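# Flip the grey finned box onto its fins

## Task

Overturn the grey finned box in place, leaving it resting flat on its fins with its feet pointing upward.

## Robot and tools

Robot: two arms, left_arm and right_arm, each ending in a two-finger parallel gripper. The fingers point along the gripper's +z axis and close along its y axis. end_effector_position is the spot between the finger pads, roughly 1 cm short of the fingertips.

Frames: the scene frame has its origin at table-top height, halfway between the arms' nominal bases, with +x pointing out over the table, +z up, and left_arm on the +y side. Calibrated bases in the scene frame: left_arm at (+0.026, +0.257, +0.013) m, quat_wxyz (+1.000, 0, 0, -0.019); right_arm at (+0.001, -0.338, +0.037) m, quat_wxyz (+1.000, 0, 0, +0.016). Both bases are upright. Hand poses, hand velocities, targets and wrist-camera poses are given in each arm's own base frame. Fixed cameras and the table use the scene frame. Reported hand positions and orientations can be a few cm off, more at long reach.

Command rows: every moving command uses rows of 14 numbers in [-1, 1]. Numbers 1-7 are left_arm: dx, dy, dz, rx, ry, rz, opening. Numbers 8-14 are the same seven for right_arm. Always send all 14, even if only one arm moves. dx..rz are offsets, not poses. They count from that arm's Hand target as it stood when the action or move began, along that arm's base axes. rx, ry, rz form one rotation vector, turning about the Hand target position. Scale: 1.0 equals 0.6 m or 180 degrees. A translation longer than 1.0 is shortened along its direction. Opening is absolute: +1 is fully open (0.094 m) and -1 is closed. Six zeros re-request the current Hand target. A 0 in the opening slot is a real command, so resend the current opening to leave a gripper unchanged.

execute_actions(actions, cameras): actions is a list of actions. Each action is a list of up to 15 rows, one row per 1/30 s step. If you give fewer than 15 rows, the last row is held to fill 0.5 s. Every row in an action counts from the same start pose. Repeating the same offset in a later action moves the arm further. An empty list just returns the state and images.

move(target, speed, blend, opening_speed, blocking, cameras):
- target is one 14-number row or a list of up to 15 rows. All rows are offsets from the same starting Hand targets, not from each other.
- speed is in m/s, 0.002 to 4.3, default 0.25. Turning is capped at twice that value in rad/s. Give one value, or one per target.
- blend is in m and rounds corners in a list.
- opening_speed is at least 0.2 per second on the -1..1 scale; use a low value to close gently.
- blocking=false returns after about 0.5 s while the move continues.
- Paths are straight, finish together, last at least 0.5 s and are cut off at 10 s. They do not avoid obstacles or the other arm. Faster moves lag, stray and hit harder.
- The first target's openings are sent at the start. Later targets' openings are sent on arrival, once everything is at rest.
- The result adds a move: line giving the ending (done, off_target, moving, held, fault) and any limits. limits=paced means the commanded pose was clipped; limits=held means steps were withheld. done means at rest within 10 mm and 2 degrees. Neither done nor off_target tells you about contact.

Other tools:
- wait(seconds 0-10) lets time pass while holding commands.
- stop() brakes a running move.
- zoom_image(camera, region [x0, y0, x1, y1] in pixels, at most 504x504) gives a closer view. It only works on cameras included in the latest images.
- read_manual gives licence text only.
- finished_scene(scene: 1 or 2) ends the scene for good. Call it only when the box rests fin-side down with the feet up and stays there without the robot.

Cameras (all 672x504): cam_head_left, cam_head_right, cam_high, cam_low, cam_left_wrist, cam_right_wrist. The cameras argument selects which ones return images: omitted or ["all"] gives all, [] gives none. An unknown name invalidates the call.

Control behaviour: at each step the commanded orientation is clipped to within 40 degrees of the measured one. Joint friction and gravity can leave the gripper a centimetre or more short of its target. Waiting does not close that gap; the next command, even all zeros, retries. If it still falls short, send the remaining distance as an offset. An arm blocked by an object keeps pushing until you command its target back past the gripper.

Result lines:
- Hand target: the last commanded pose after clipping; it is the reference for the next offsets.
- Tool commands: the current gripper commands.
- grip_measured: finger opening on the command scale. With nothing held it reads up to about 2.7 mm too wide. Once the command is about 0.05 below the first-touch reading, the fingers press at full force, roughly 50-64 N per pad. To release, command well above grip_measured.
- Joint velocities: reads "within noise" when the arm is still.
- Joint torques: include gravity. Entries 3 and 4 wrap at ±28 N m.
- grip_effort_nm: gripper motor effort; negative means closing.
- MOTOR HOT: appears at 85 °C. At 100 °C an over-temperature fault drops that arm for 30-60 s or more. Long stretched poses, holding loads or pushing against unreachable targets all heat the motors.

Avoid:
- knocking or dropping the box off the table, which fails the task;
- releasing it while it is moving;
- slams, hard hits and strong pushes;
- any contact between the two arms, including one gripper closing on the other's fingers;
- paths close to an arm's own base, which can flip its shoulder posture;
- very fast moves.

The box may occasionally be nudged by an outside push, so check its state before finishing.

Each tool is called after "Request:" as name(argument=value, ...), one argument or row to a line, values as JSON.

## Session

Request:
execute_actions(
  actions=[],
)

Scene clock: 0.00 s.
left_arm: end_effector_position=(+0.5662, -0.1283, +0.2532) grip_measured=+1.000 grip_effort_nm=n/a end_effector_quat_wxyz=(+0.190, -0.223, +0.955, +0.036) | right_arm: end_effector_position=(+0.4375, +0.0835, +0.2914) grip_measured=+1.000 grip_effort_nm=n/a end_effector_quat_wxyz=(+0.162, -0.288, +0.887, +0.322)
Joint positions: left_arm=[-0.296 1.668 1.62 -1.222 -0.251 -0.715 0.094] | right_arm=[-0.072 1.426 1.367 -1.439 -0.734 -0.671 0.094]
Joint velocities: within noise
Joint torques (N m): no reading
Heat: left arm: hottest elbow 33 °C; right arm: hottest waist 32 °C.
Hand target: left_arm +0.5722, -0.1301, +0.2596; +0.198, -0.224, +0.954, +0.032 | right_arm +0.4432, +0.0831, +0.3022; +0.174, -0.292, +0.885, +0.317
Tool commands: left_gripper/opening=+1.0 right_gripper/opening=+1.0

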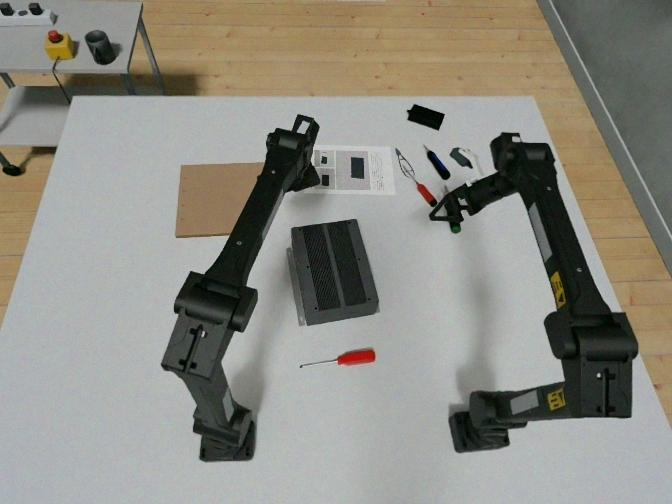

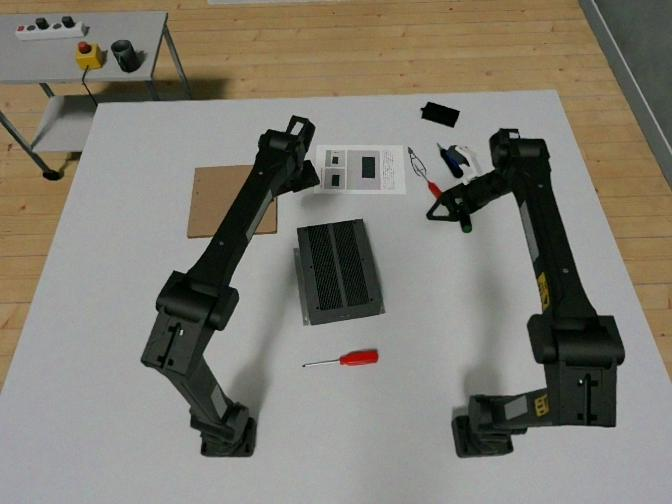

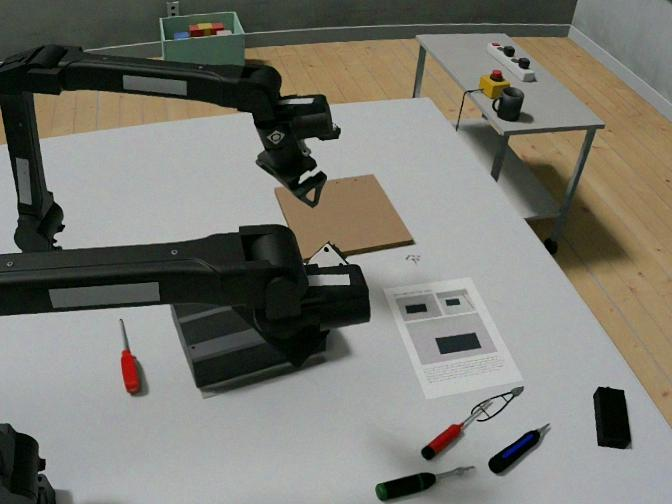

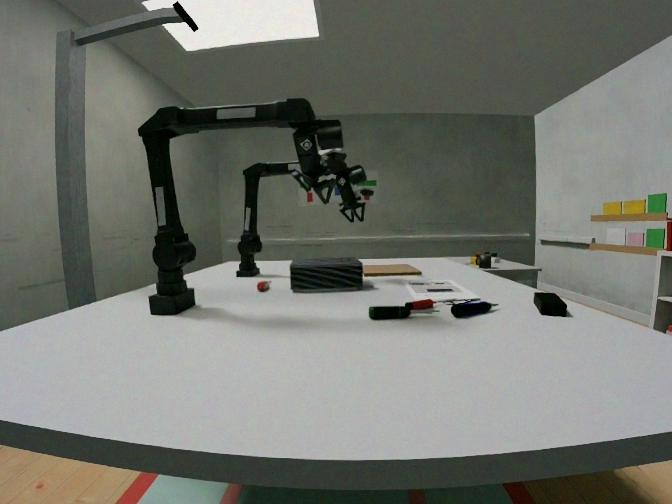

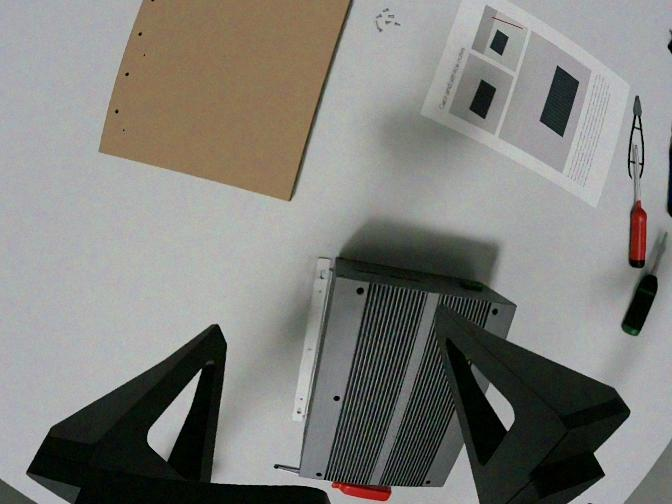

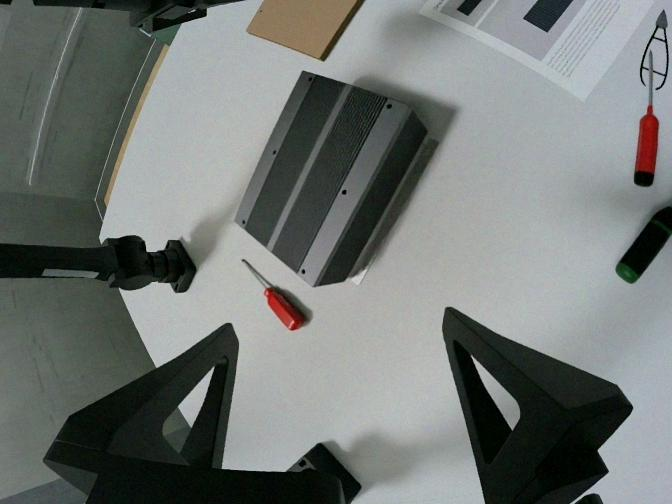

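Request:
zoom_image(
  camera="cam_left_wrist",
  region=[240, 220, 560, 500],
)

Request:
zoom_image(
  camera="cam_right_wrist",
  region=[220, 50, 460, 310],
)

Request:
zoom_image(
  camera="cam_low",
  region=[260, 230, 400, 310],
)

Request:
zoom_image(
  camera="cam_high",
  region=[150, 220, 370, 410],
)

Request:
zoom_image(
  camera="cam_head_left",
  region=[270, 200, 400, 340],
)

Request:
zoom_image(
  camera="cam_high",
  region=[380, 270, 530, 410],
)

Scaled by 1.575 from the camera's 672x504 image, which has a finer 960x720 frame.

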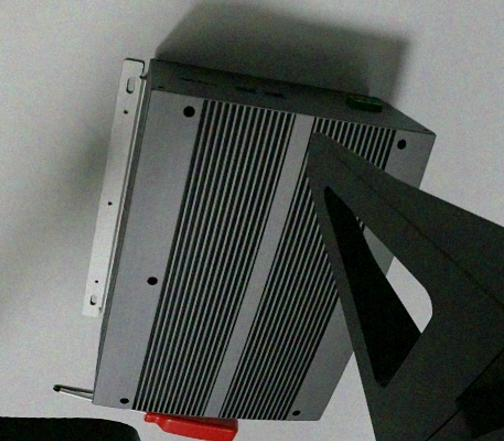

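Scaled by 1.938 from the camera's 672x504 image, which has a finer 960x720 frame.

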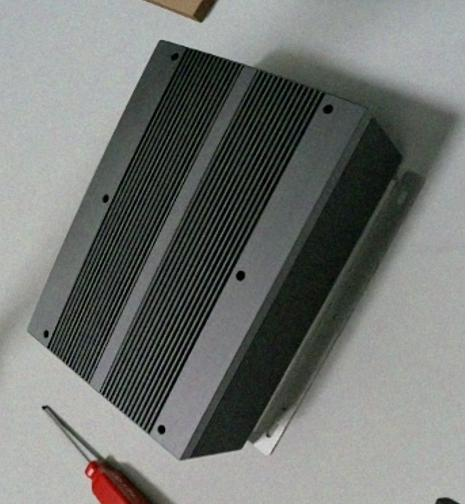

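Scaled by 3.600.

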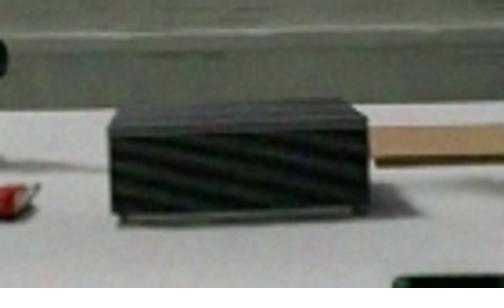

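Scaled by 2.291.

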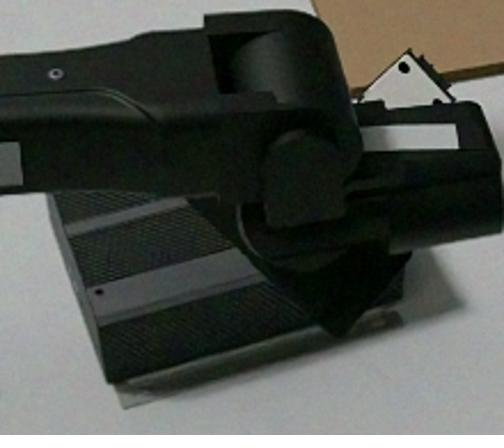

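Scaled by 3.600.

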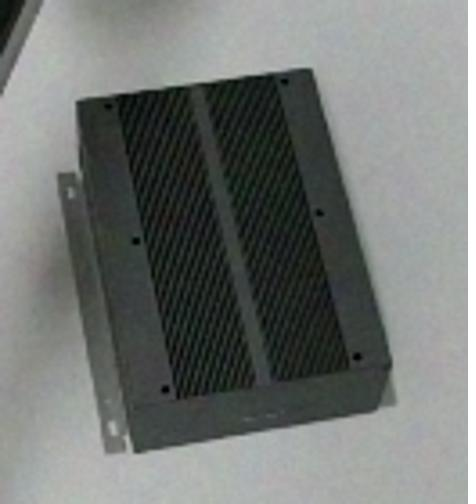

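Scaled by 3.360.

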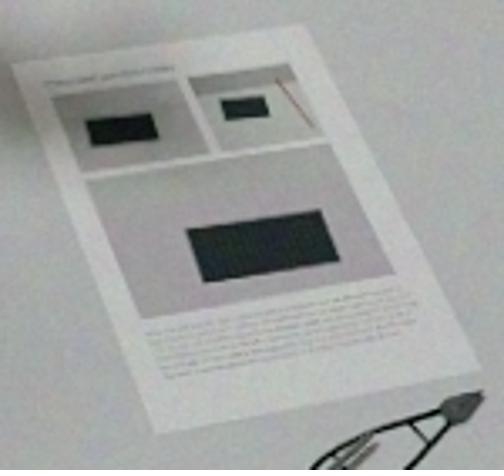

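Request:
move(
  target=[-0.365,0.278,-0.122,-0.0857,-0.156,-0.63,-1,-0.105,-0.095,-0.232,0.0245,-0.177,0.222,-1],
  speed=0.4,
)

Scene clock: 160.23 s.
left_arm: end_effector_position=(+0.3425, +0.0310, +0.1824) grip_measured=-0.989 grip_effort_nm=-0.598 end_effector_quat_wxyz=(+0.285, +0.619, +0.675, -0.284) | right_arm: end_effector_position=(+0.3790, +0.0314, +0.1646) grip_measured=-0.986 grip_effort_nm=-0.764 end_effector_quat_wxyz=(-0.298, +0.645, -0.638, -0.296)
Joint positions: left_arm=[0.438 1.462 1.066 -1.571 0.747 2.08 0.001] | right_arm=[-0.256 1.517 1.068 -1.413 -0.829 -1.967 0.001]
Joint velocities: within noise
Joint torques (N m): left_arm=[-0.85 -7.12 10.33 -0.59 0.43 -0.06] | right_arm=[-1.85 -9.11 6.86 -0.29 -0.7 -0.15]
Heat: left arm: hottest elbow 46 °C; right arm: hottest elbow 40 °C.
Hand target: left_arm +0.3532, +0.0365, +0.1864; +0.298, +0.642, +0.640, -0.299 | right_arm +0.3802, +0.0261, +0.1630; -0.299, +0.641, -0.641, -0.299
Off the commanded pose: left_arm 0.013 m, 5 deg | right_arm 0.006 m, 1 deg.
joint sent to its limit (left arm) — joint 6 (wrist roll), upper limit. The joint targets are off in orientation, not in position.
move: off_target (left_arm)

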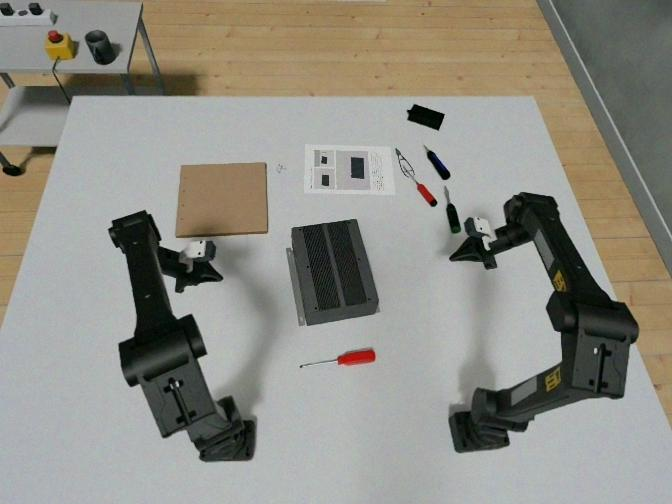

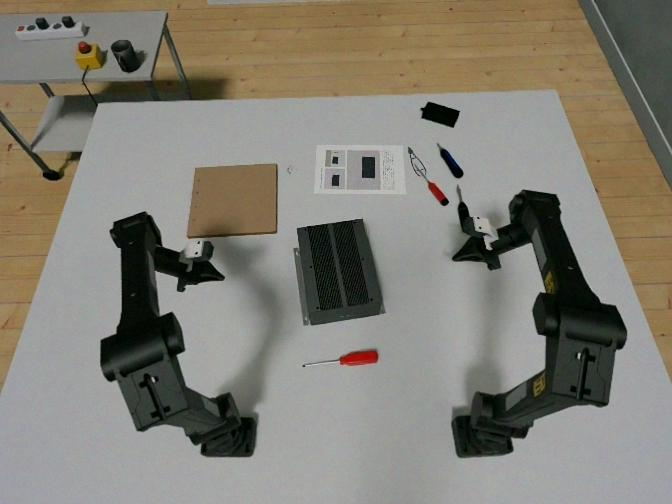

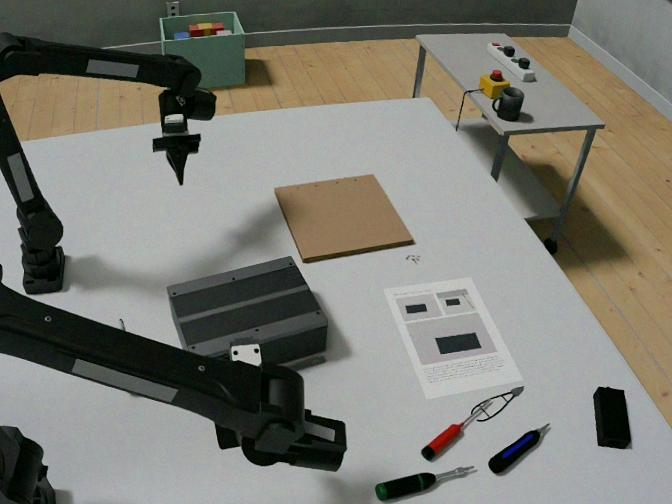

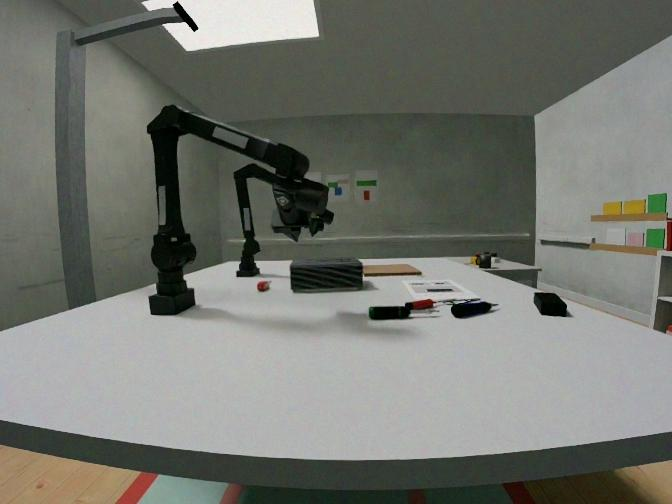

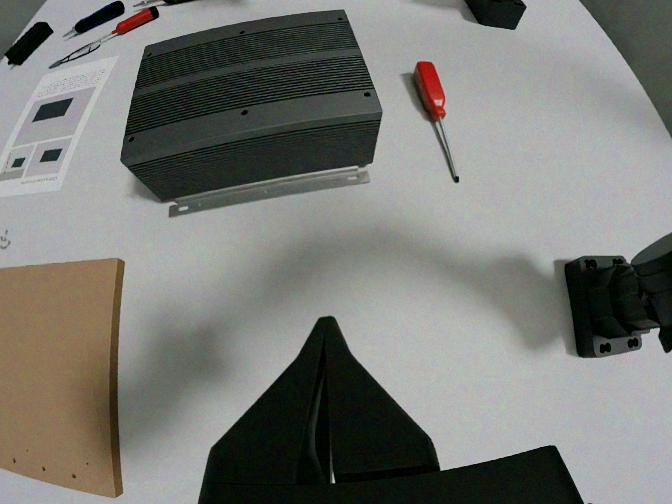

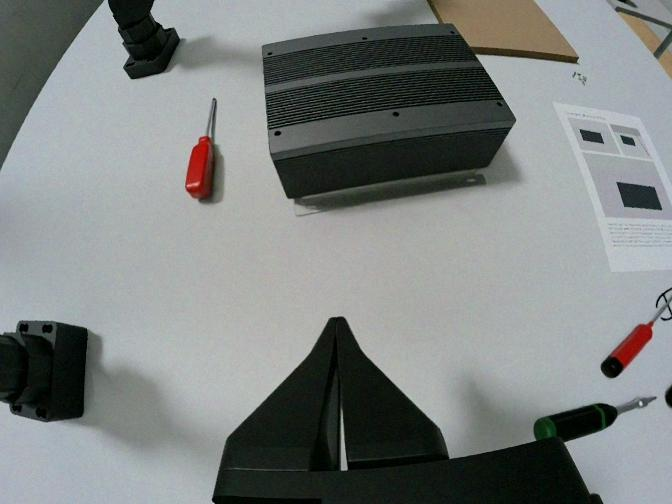

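Request:
move(
  target=[-0.072,-0.291,-0.239,0,0,0.047,-1,-0.01,0.218,-0.24,0,0,0,-1],
  speed=0.25,
)

Request:
zoom_image(
  camera="cam_left_wrist",
  region=[180, 60, 500, 340],
)

Request:
zoom_image(
  camera="cam_right_wrist",
  region=[180, 60, 500, 340],
)

Request:
zoom_image(
  camera="cam_head_left",
  region=[220, 200, 460, 380],
)

Scene clock: 208.43 s.
left_arm: end_effector_position=(+0.3103, -0.1351, +0.0399) grip_measured=-0.989 grip_effort_nm=-0.598 end_effector_quat_wxyz=(+0.316, +0.591, +0.687, -0.280) | right_arm: end_effector_position=(+0.3760, +0.1524, +0.0217) grip_measured=-0.986 grip_effort_nm=-0.764 end_effector_quat_wxyz=(-0.302, +0.639, -0.642, -0.297)
Joint positions: left_arm=[-0.015 1.423 0.554 -0.527 0.858 1.326 0.001] | right_arm=[0.056 1.67 0.787 -0.609 -0.873 -1.473 0.001]
Joint velocities: within noise
Joint torques (N m): left_arm=[-1.73 -7.59 5.5 1.37 0.52 -0.35] | right_arm=[0.15 -9.11 4.77 0.99 -0.51 0.09]
Heat: left arm: hottest elbow 46 °C; right arm: hottest elbow 39 °C.
Hand target: left_arm +0.3102, -0.1380, +0.0430; +0.319, +0.593, +0.685, -0.276 | right_arm +0.3743, +0.1569, +0.0190; -0.299, +0.641, -0.641, -0.299
Off the commanded pose: left_arm 0.004 m, 1 deg | right_arm 0.006 m, 0 deg.
move: done

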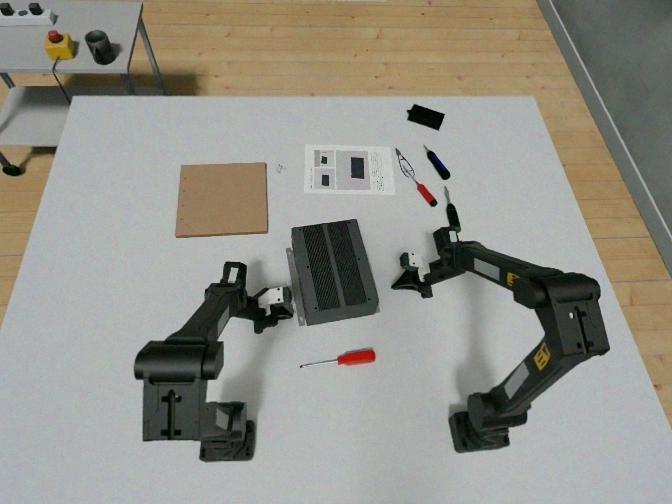

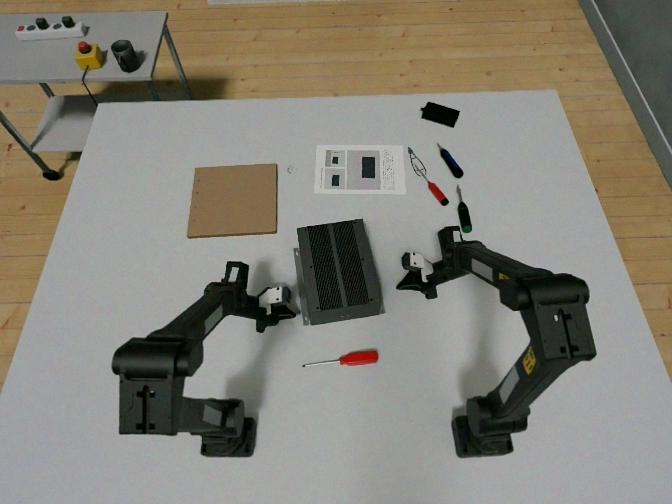

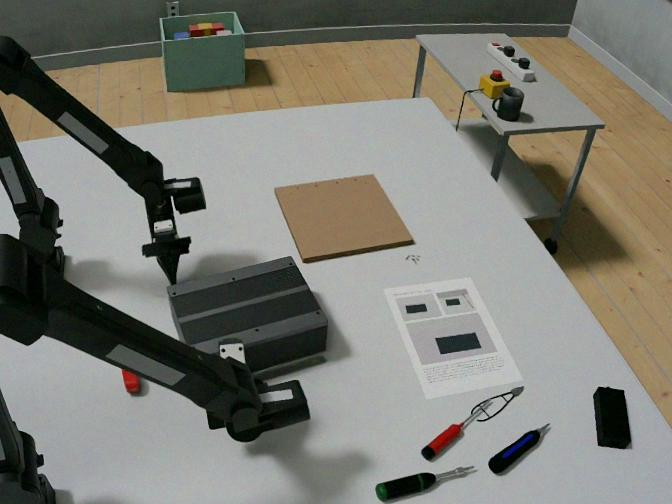

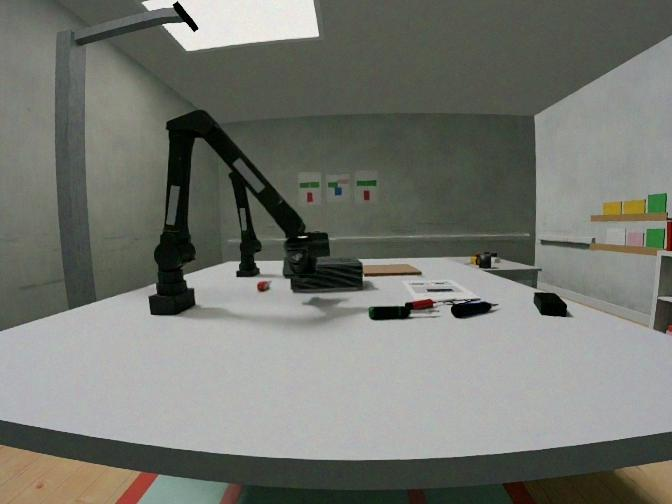

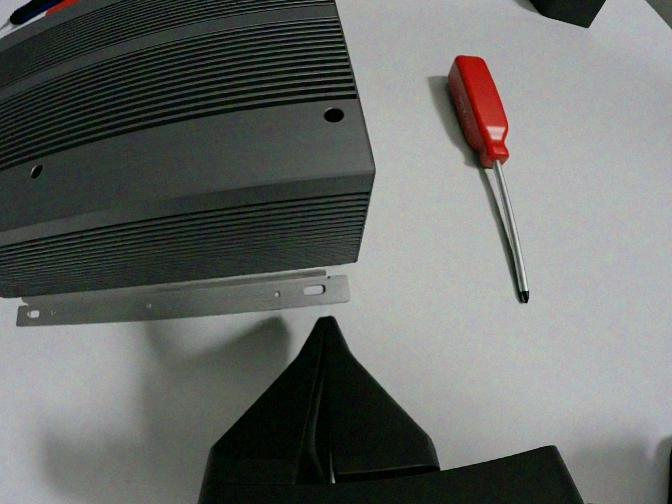

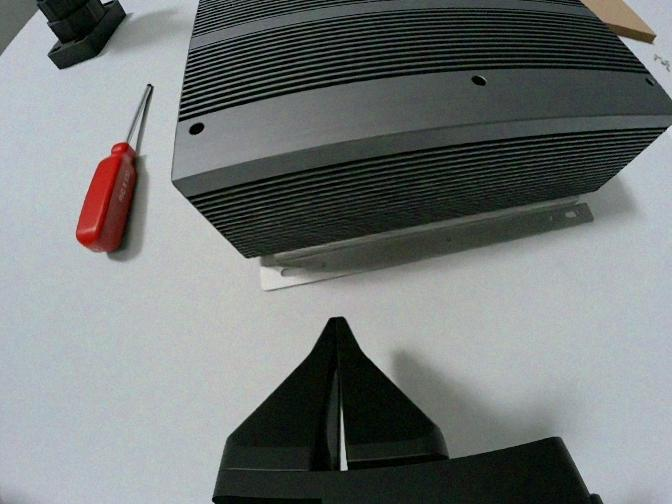

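Scaled by 1.575 from the camera's 672x504 image, which has a finer 960x720 frame.

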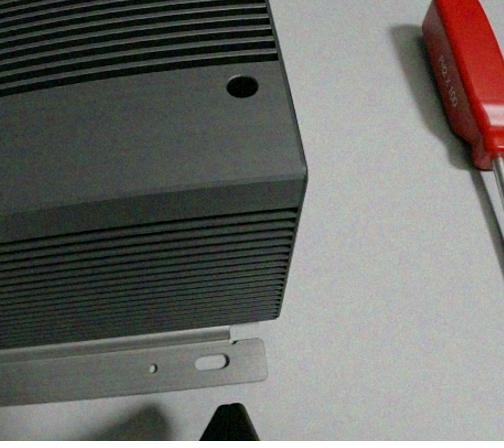

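Scaled by 1.575 from the camera's 672x504 image, which has a finer 960x720 frame.

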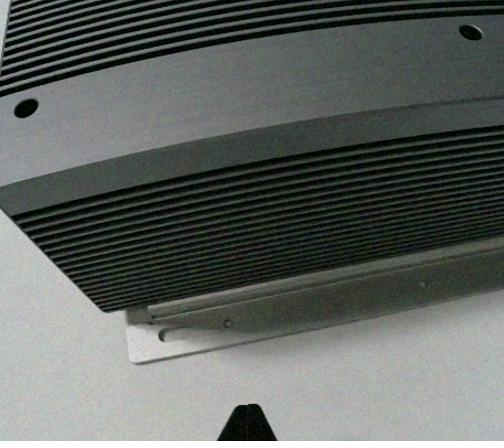

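Scaled by 2.100.

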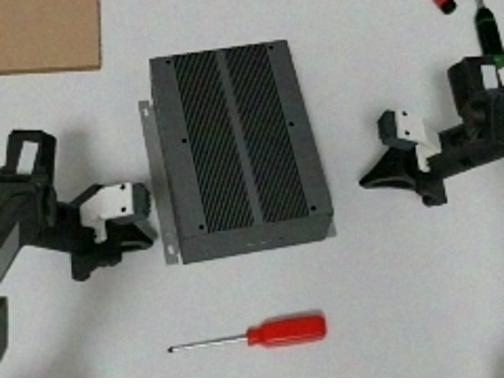

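Request:
move(
  target=[0.0265,-0.0595,0,0,0,0,-1,-0.046,0.078,-0.005,0,0,0,-1],
  speed=0.08,
)

Request:
zoom_image(
  camera="cam_right_wrist",
  region=[180, 160, 500, 440],
)

Scene clock: 239.00 s.
left_arm: end_effector_position=(+0.3176, -0.1695, +0.0420) grip_measured=-0.989 grip_effort_nm=-0.598 end_effector_quat_wxyz=(+0.317, +0.593, +0.686, -0.278) | right_arm: end_effector_position=(+0.3455, +0.1986, +0.0110) grip_measured=-0.986 grip_effort_nm=-0.759 end_effector_quat_wxyz=(-0.294, +0.636, -0.646, -0.303)
Joint positions: left_arm=[-0.129 1.423 0.554 -0.398 0.829 1.16 0.001] | right_arm=[0.193 1.636 0.689 -0.41 -0.851 -1.265 0.001]
Joint velocities: within noise
Joint torques (N m): left_arm=[-1.61 -5.6 7.5 1.66 0.49 -0.35] | right_arm=[0.5 -10.93 4.83 1.26 -0.5 0.1]
Heat: left arm: hottest elbow 41 °C; right arm: hottest elbow 37 °C.
Hand target: left_arm +0.3260, -0.1737, +0.0430; +0.319, +0.593, +0.685, -0.276 | right_arm +0.3466, +0.2037, +0.0159; -0.299, +0.641, -0.641, -0.299
Off the commanded pose: left_arm 0.010 m, 0 deg | right_arm 0.007 m, 1 deg.
move: done

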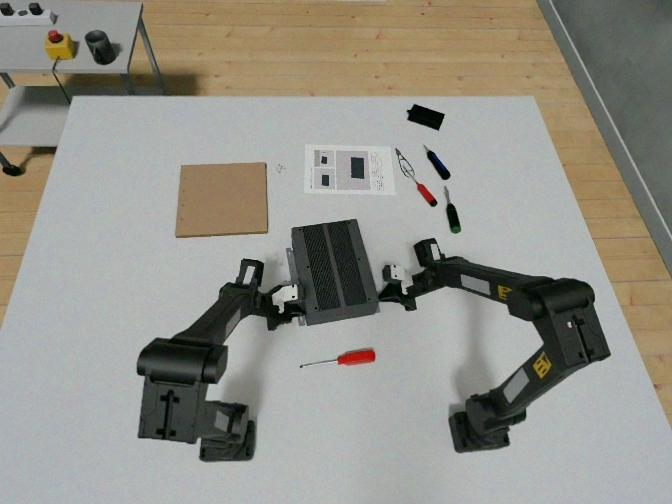

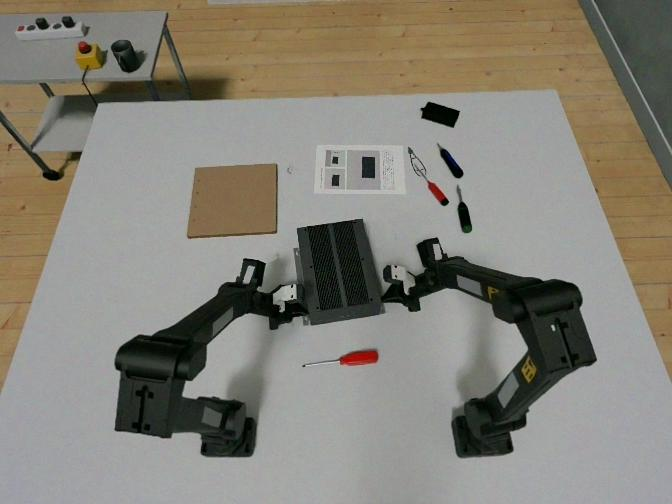

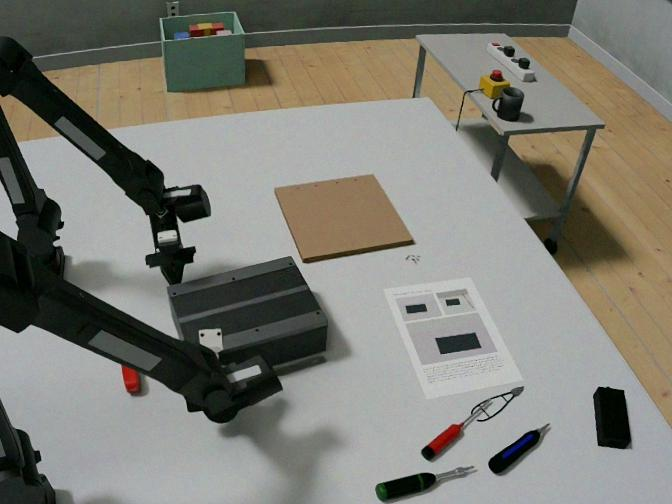

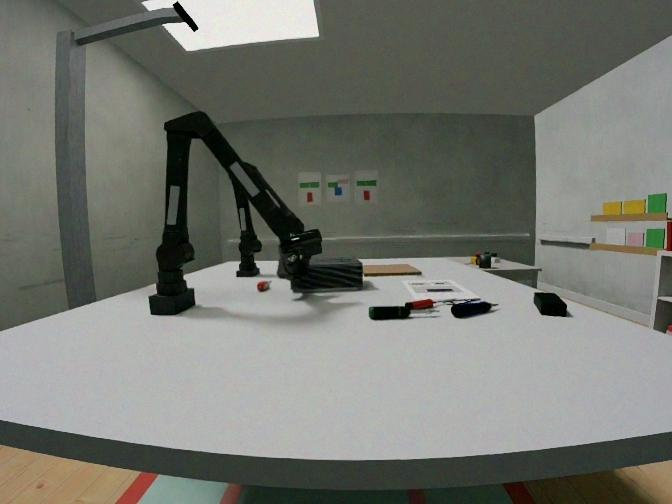

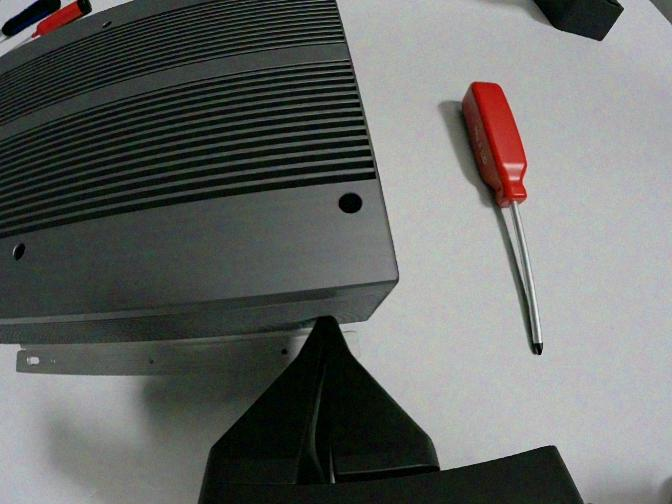

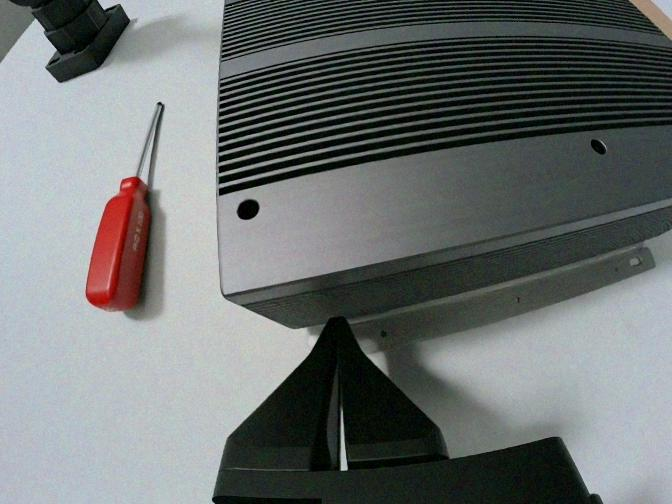

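Scaled by 1.575 from the camera's 672x504 image, which has a finer 960x720 frame.

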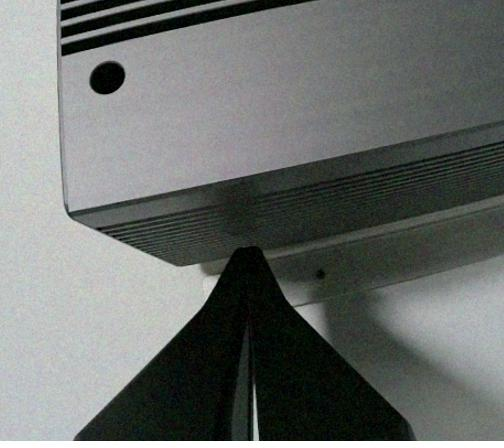

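Request:
move(
  target=[0.009,-0.05,0.0,0,0,0,-1,-0.006,0.05,0.0,0,0,0,-1],
  speed=0.06,
)

Scene clock: 247.17 s.
left_arm: end_effector_position=(+0.3258, -0.1704, +0.0349) grip_measured=-0.989 grip_effort_nm=-0.593 end_effector_quat_wxyz=(+0.303, +0.570, +0.718, -0.260) | right_arm: end_effector_position=(+0.3490, +0.2046, +0.0079) grip_measured=-0.986 grip_effort_nm=-0.764 end_effector_quat_wxyz=(-0.291, +0.620, -0.669, -0.288)
Joint positions: left_arm=[-0.153 1.43 0.554 -0.349 0.76 1.049 0.001] | right_arm=[0.22 1.625 0.67 -0.33 -0.806 -1.151 0.001]
Joint velocities: within noise
Joint torques (N m): left_arm=[-6.95 -5.25 8.06 3.1 2.08 -0.36] | right_arm=[4.84 -10.11 5.37 1.87 -1.42 0.05]
Heat: left arm: hottest elbow 41 °C; right arm: hottest elbow 37 °C.
Hand target: left_arm +0.3315, -0.2037, +0.0430; +0.319, +0.593, +0.685, -0.276 | right_arm +0.3430, +0.2338, +0.0159; -0.299, +0.641, -0.641, -0.299
Off the commanded pose: left_arm 0.035 m, 5 deg | right_arm 0.031 m, 4 deg.
move: off_target (left_arm, right_arm)

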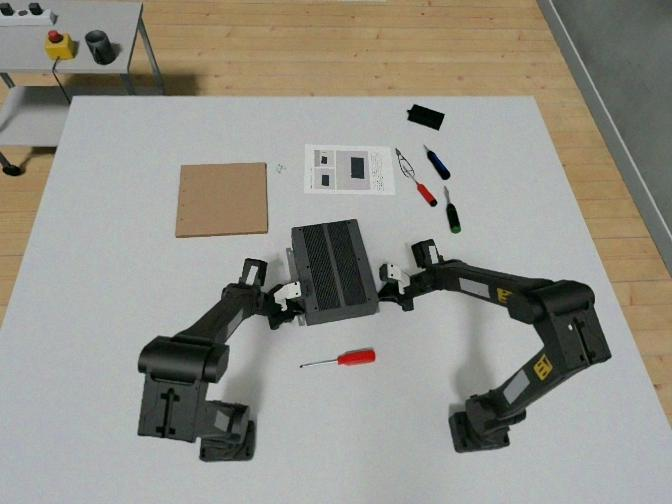

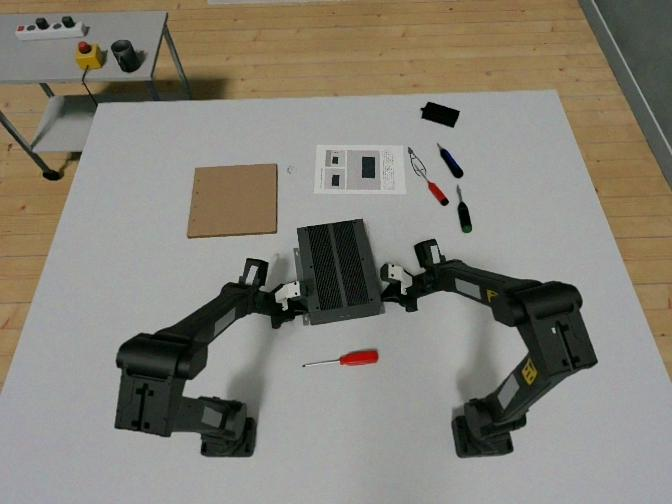

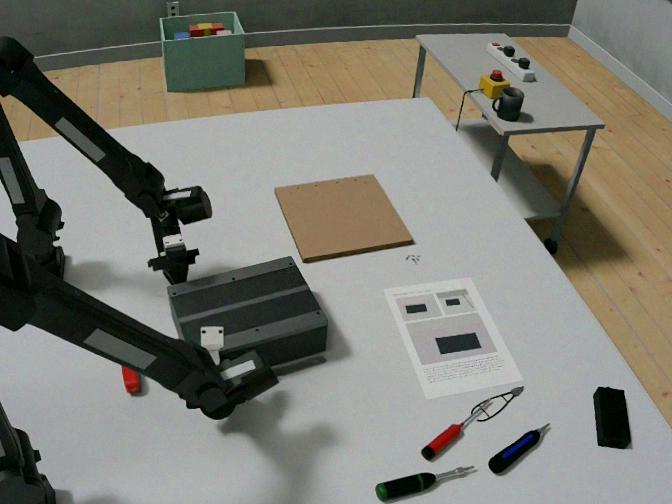

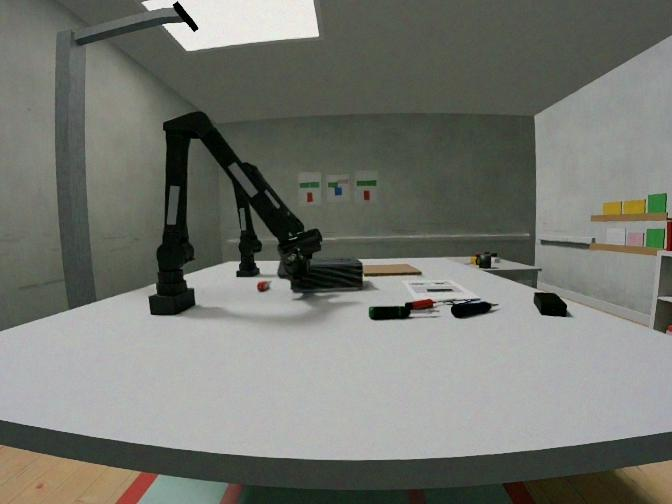

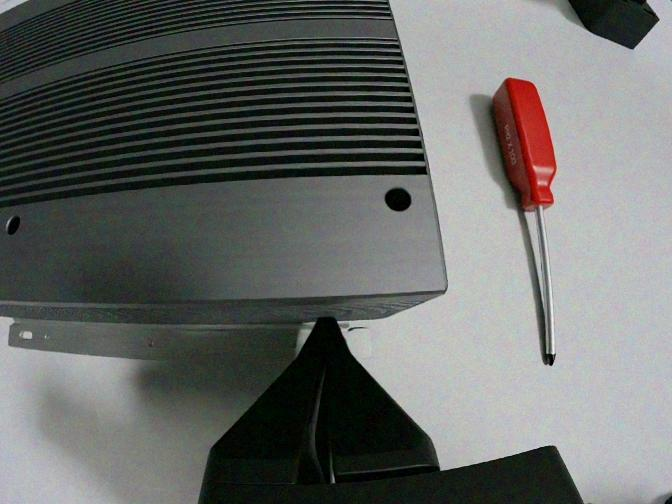

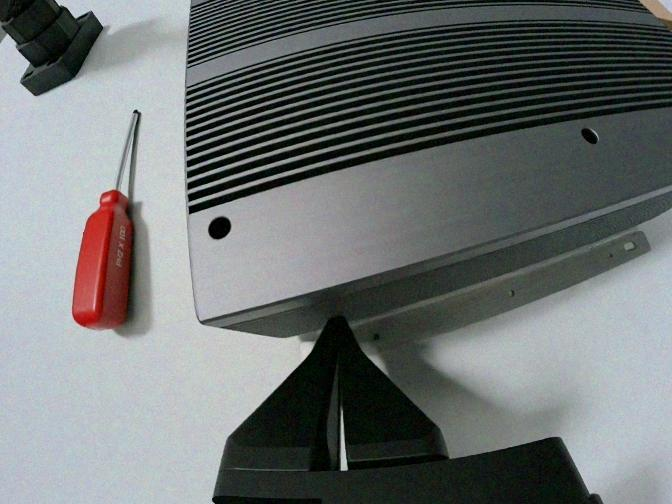

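Request:
move(
  target=[
    [0.004,-0.04,0.01,0,0,0,-1,-0.003,0.04,0.01,0,0,0,-1],
    [0.004,-0.04,0.06,0,0,0,-1,-0.003,0.04,0.06,0,0,0,-1],
  ],
  speed=0.05,
)

Scene clock: 255.40 s.
left_arm: end_effector_position=(+0.3200, -0.1726, +0.0363) grip_measured=-0.989 grip_effort_nm=-0.589 end_effector_quat_wxyz=(+0.277, +0.553, +0.745, -0.251) | right_arm: end_effector_position=(+0.3435, +0.2044, +0.0178) grip_measured=-0.986 grip_effort_nm=-0.755 end_effector_quat_wxyz=(+0.271, -0.606, +0.697, +0.270)
Joint positions: left_arm=[-0.184 1.397 0.553 -0.383 0.699 0.966 0.001] | right_arm=[0.245 1.561 0.659 -0.366 -0.737 -1.069 0.001]
Joint velocities: within noise
Joint torques (N m): left_arm=[-9.7 -9.35 11.43 1.73 3.56 -0.32] | right_arm=[7.53 -12.28 8.32 1.22 -3.56 0.02]
Heat: left arm: hottest elbow 41 °C; right arm: hottest elbow 36 °C.
Hand target: left_arm +0.3339, -0.2277, +0.0791; +0.319, +0.593, +0.685, -0.276 | right_arm +0.3411, +0.2577, +0.0518; +0.299, -0.641, +0.641, +0.299
Off the commanded pose: left_arm 0.071 m, 10 deg | right_arm 0.063 m, 9 deg.
move: off_target (left_arm, right_arm)

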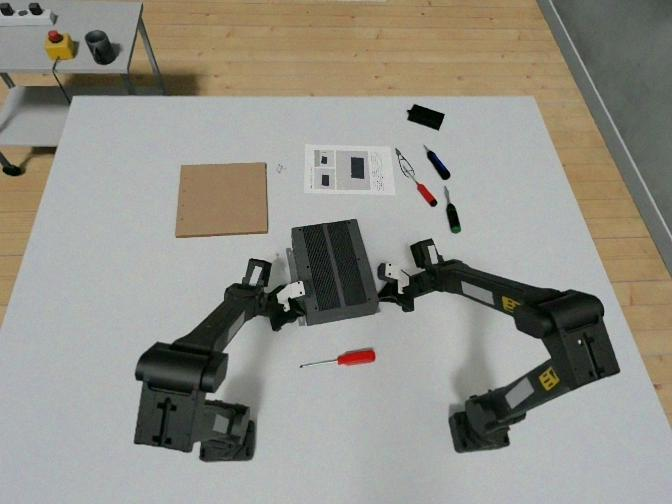

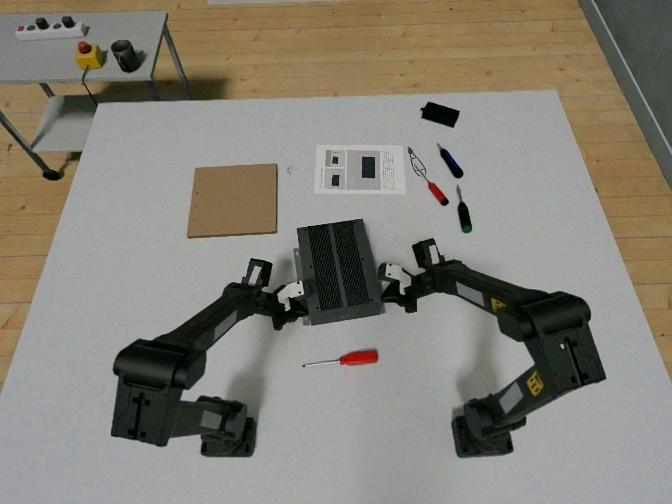

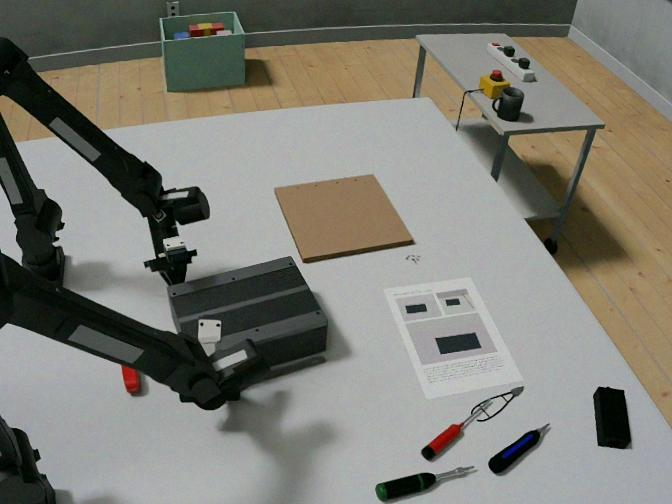

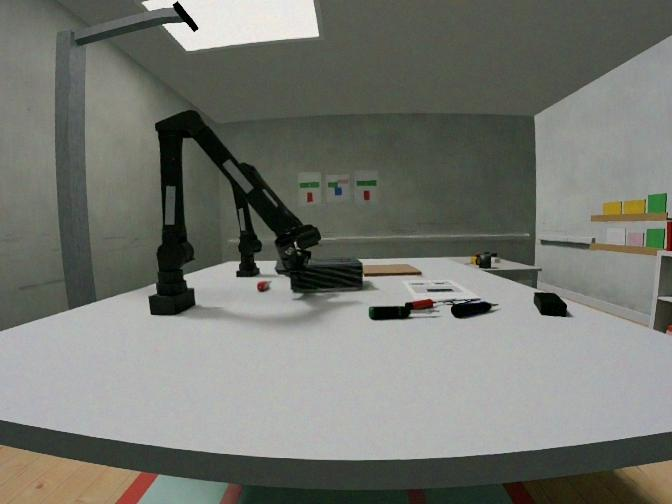

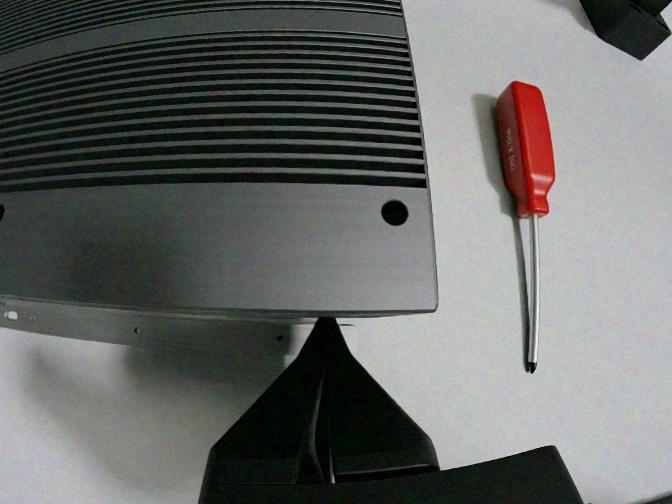

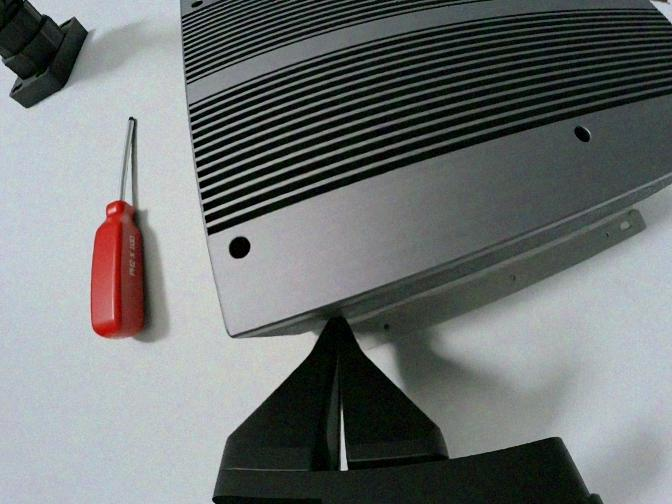

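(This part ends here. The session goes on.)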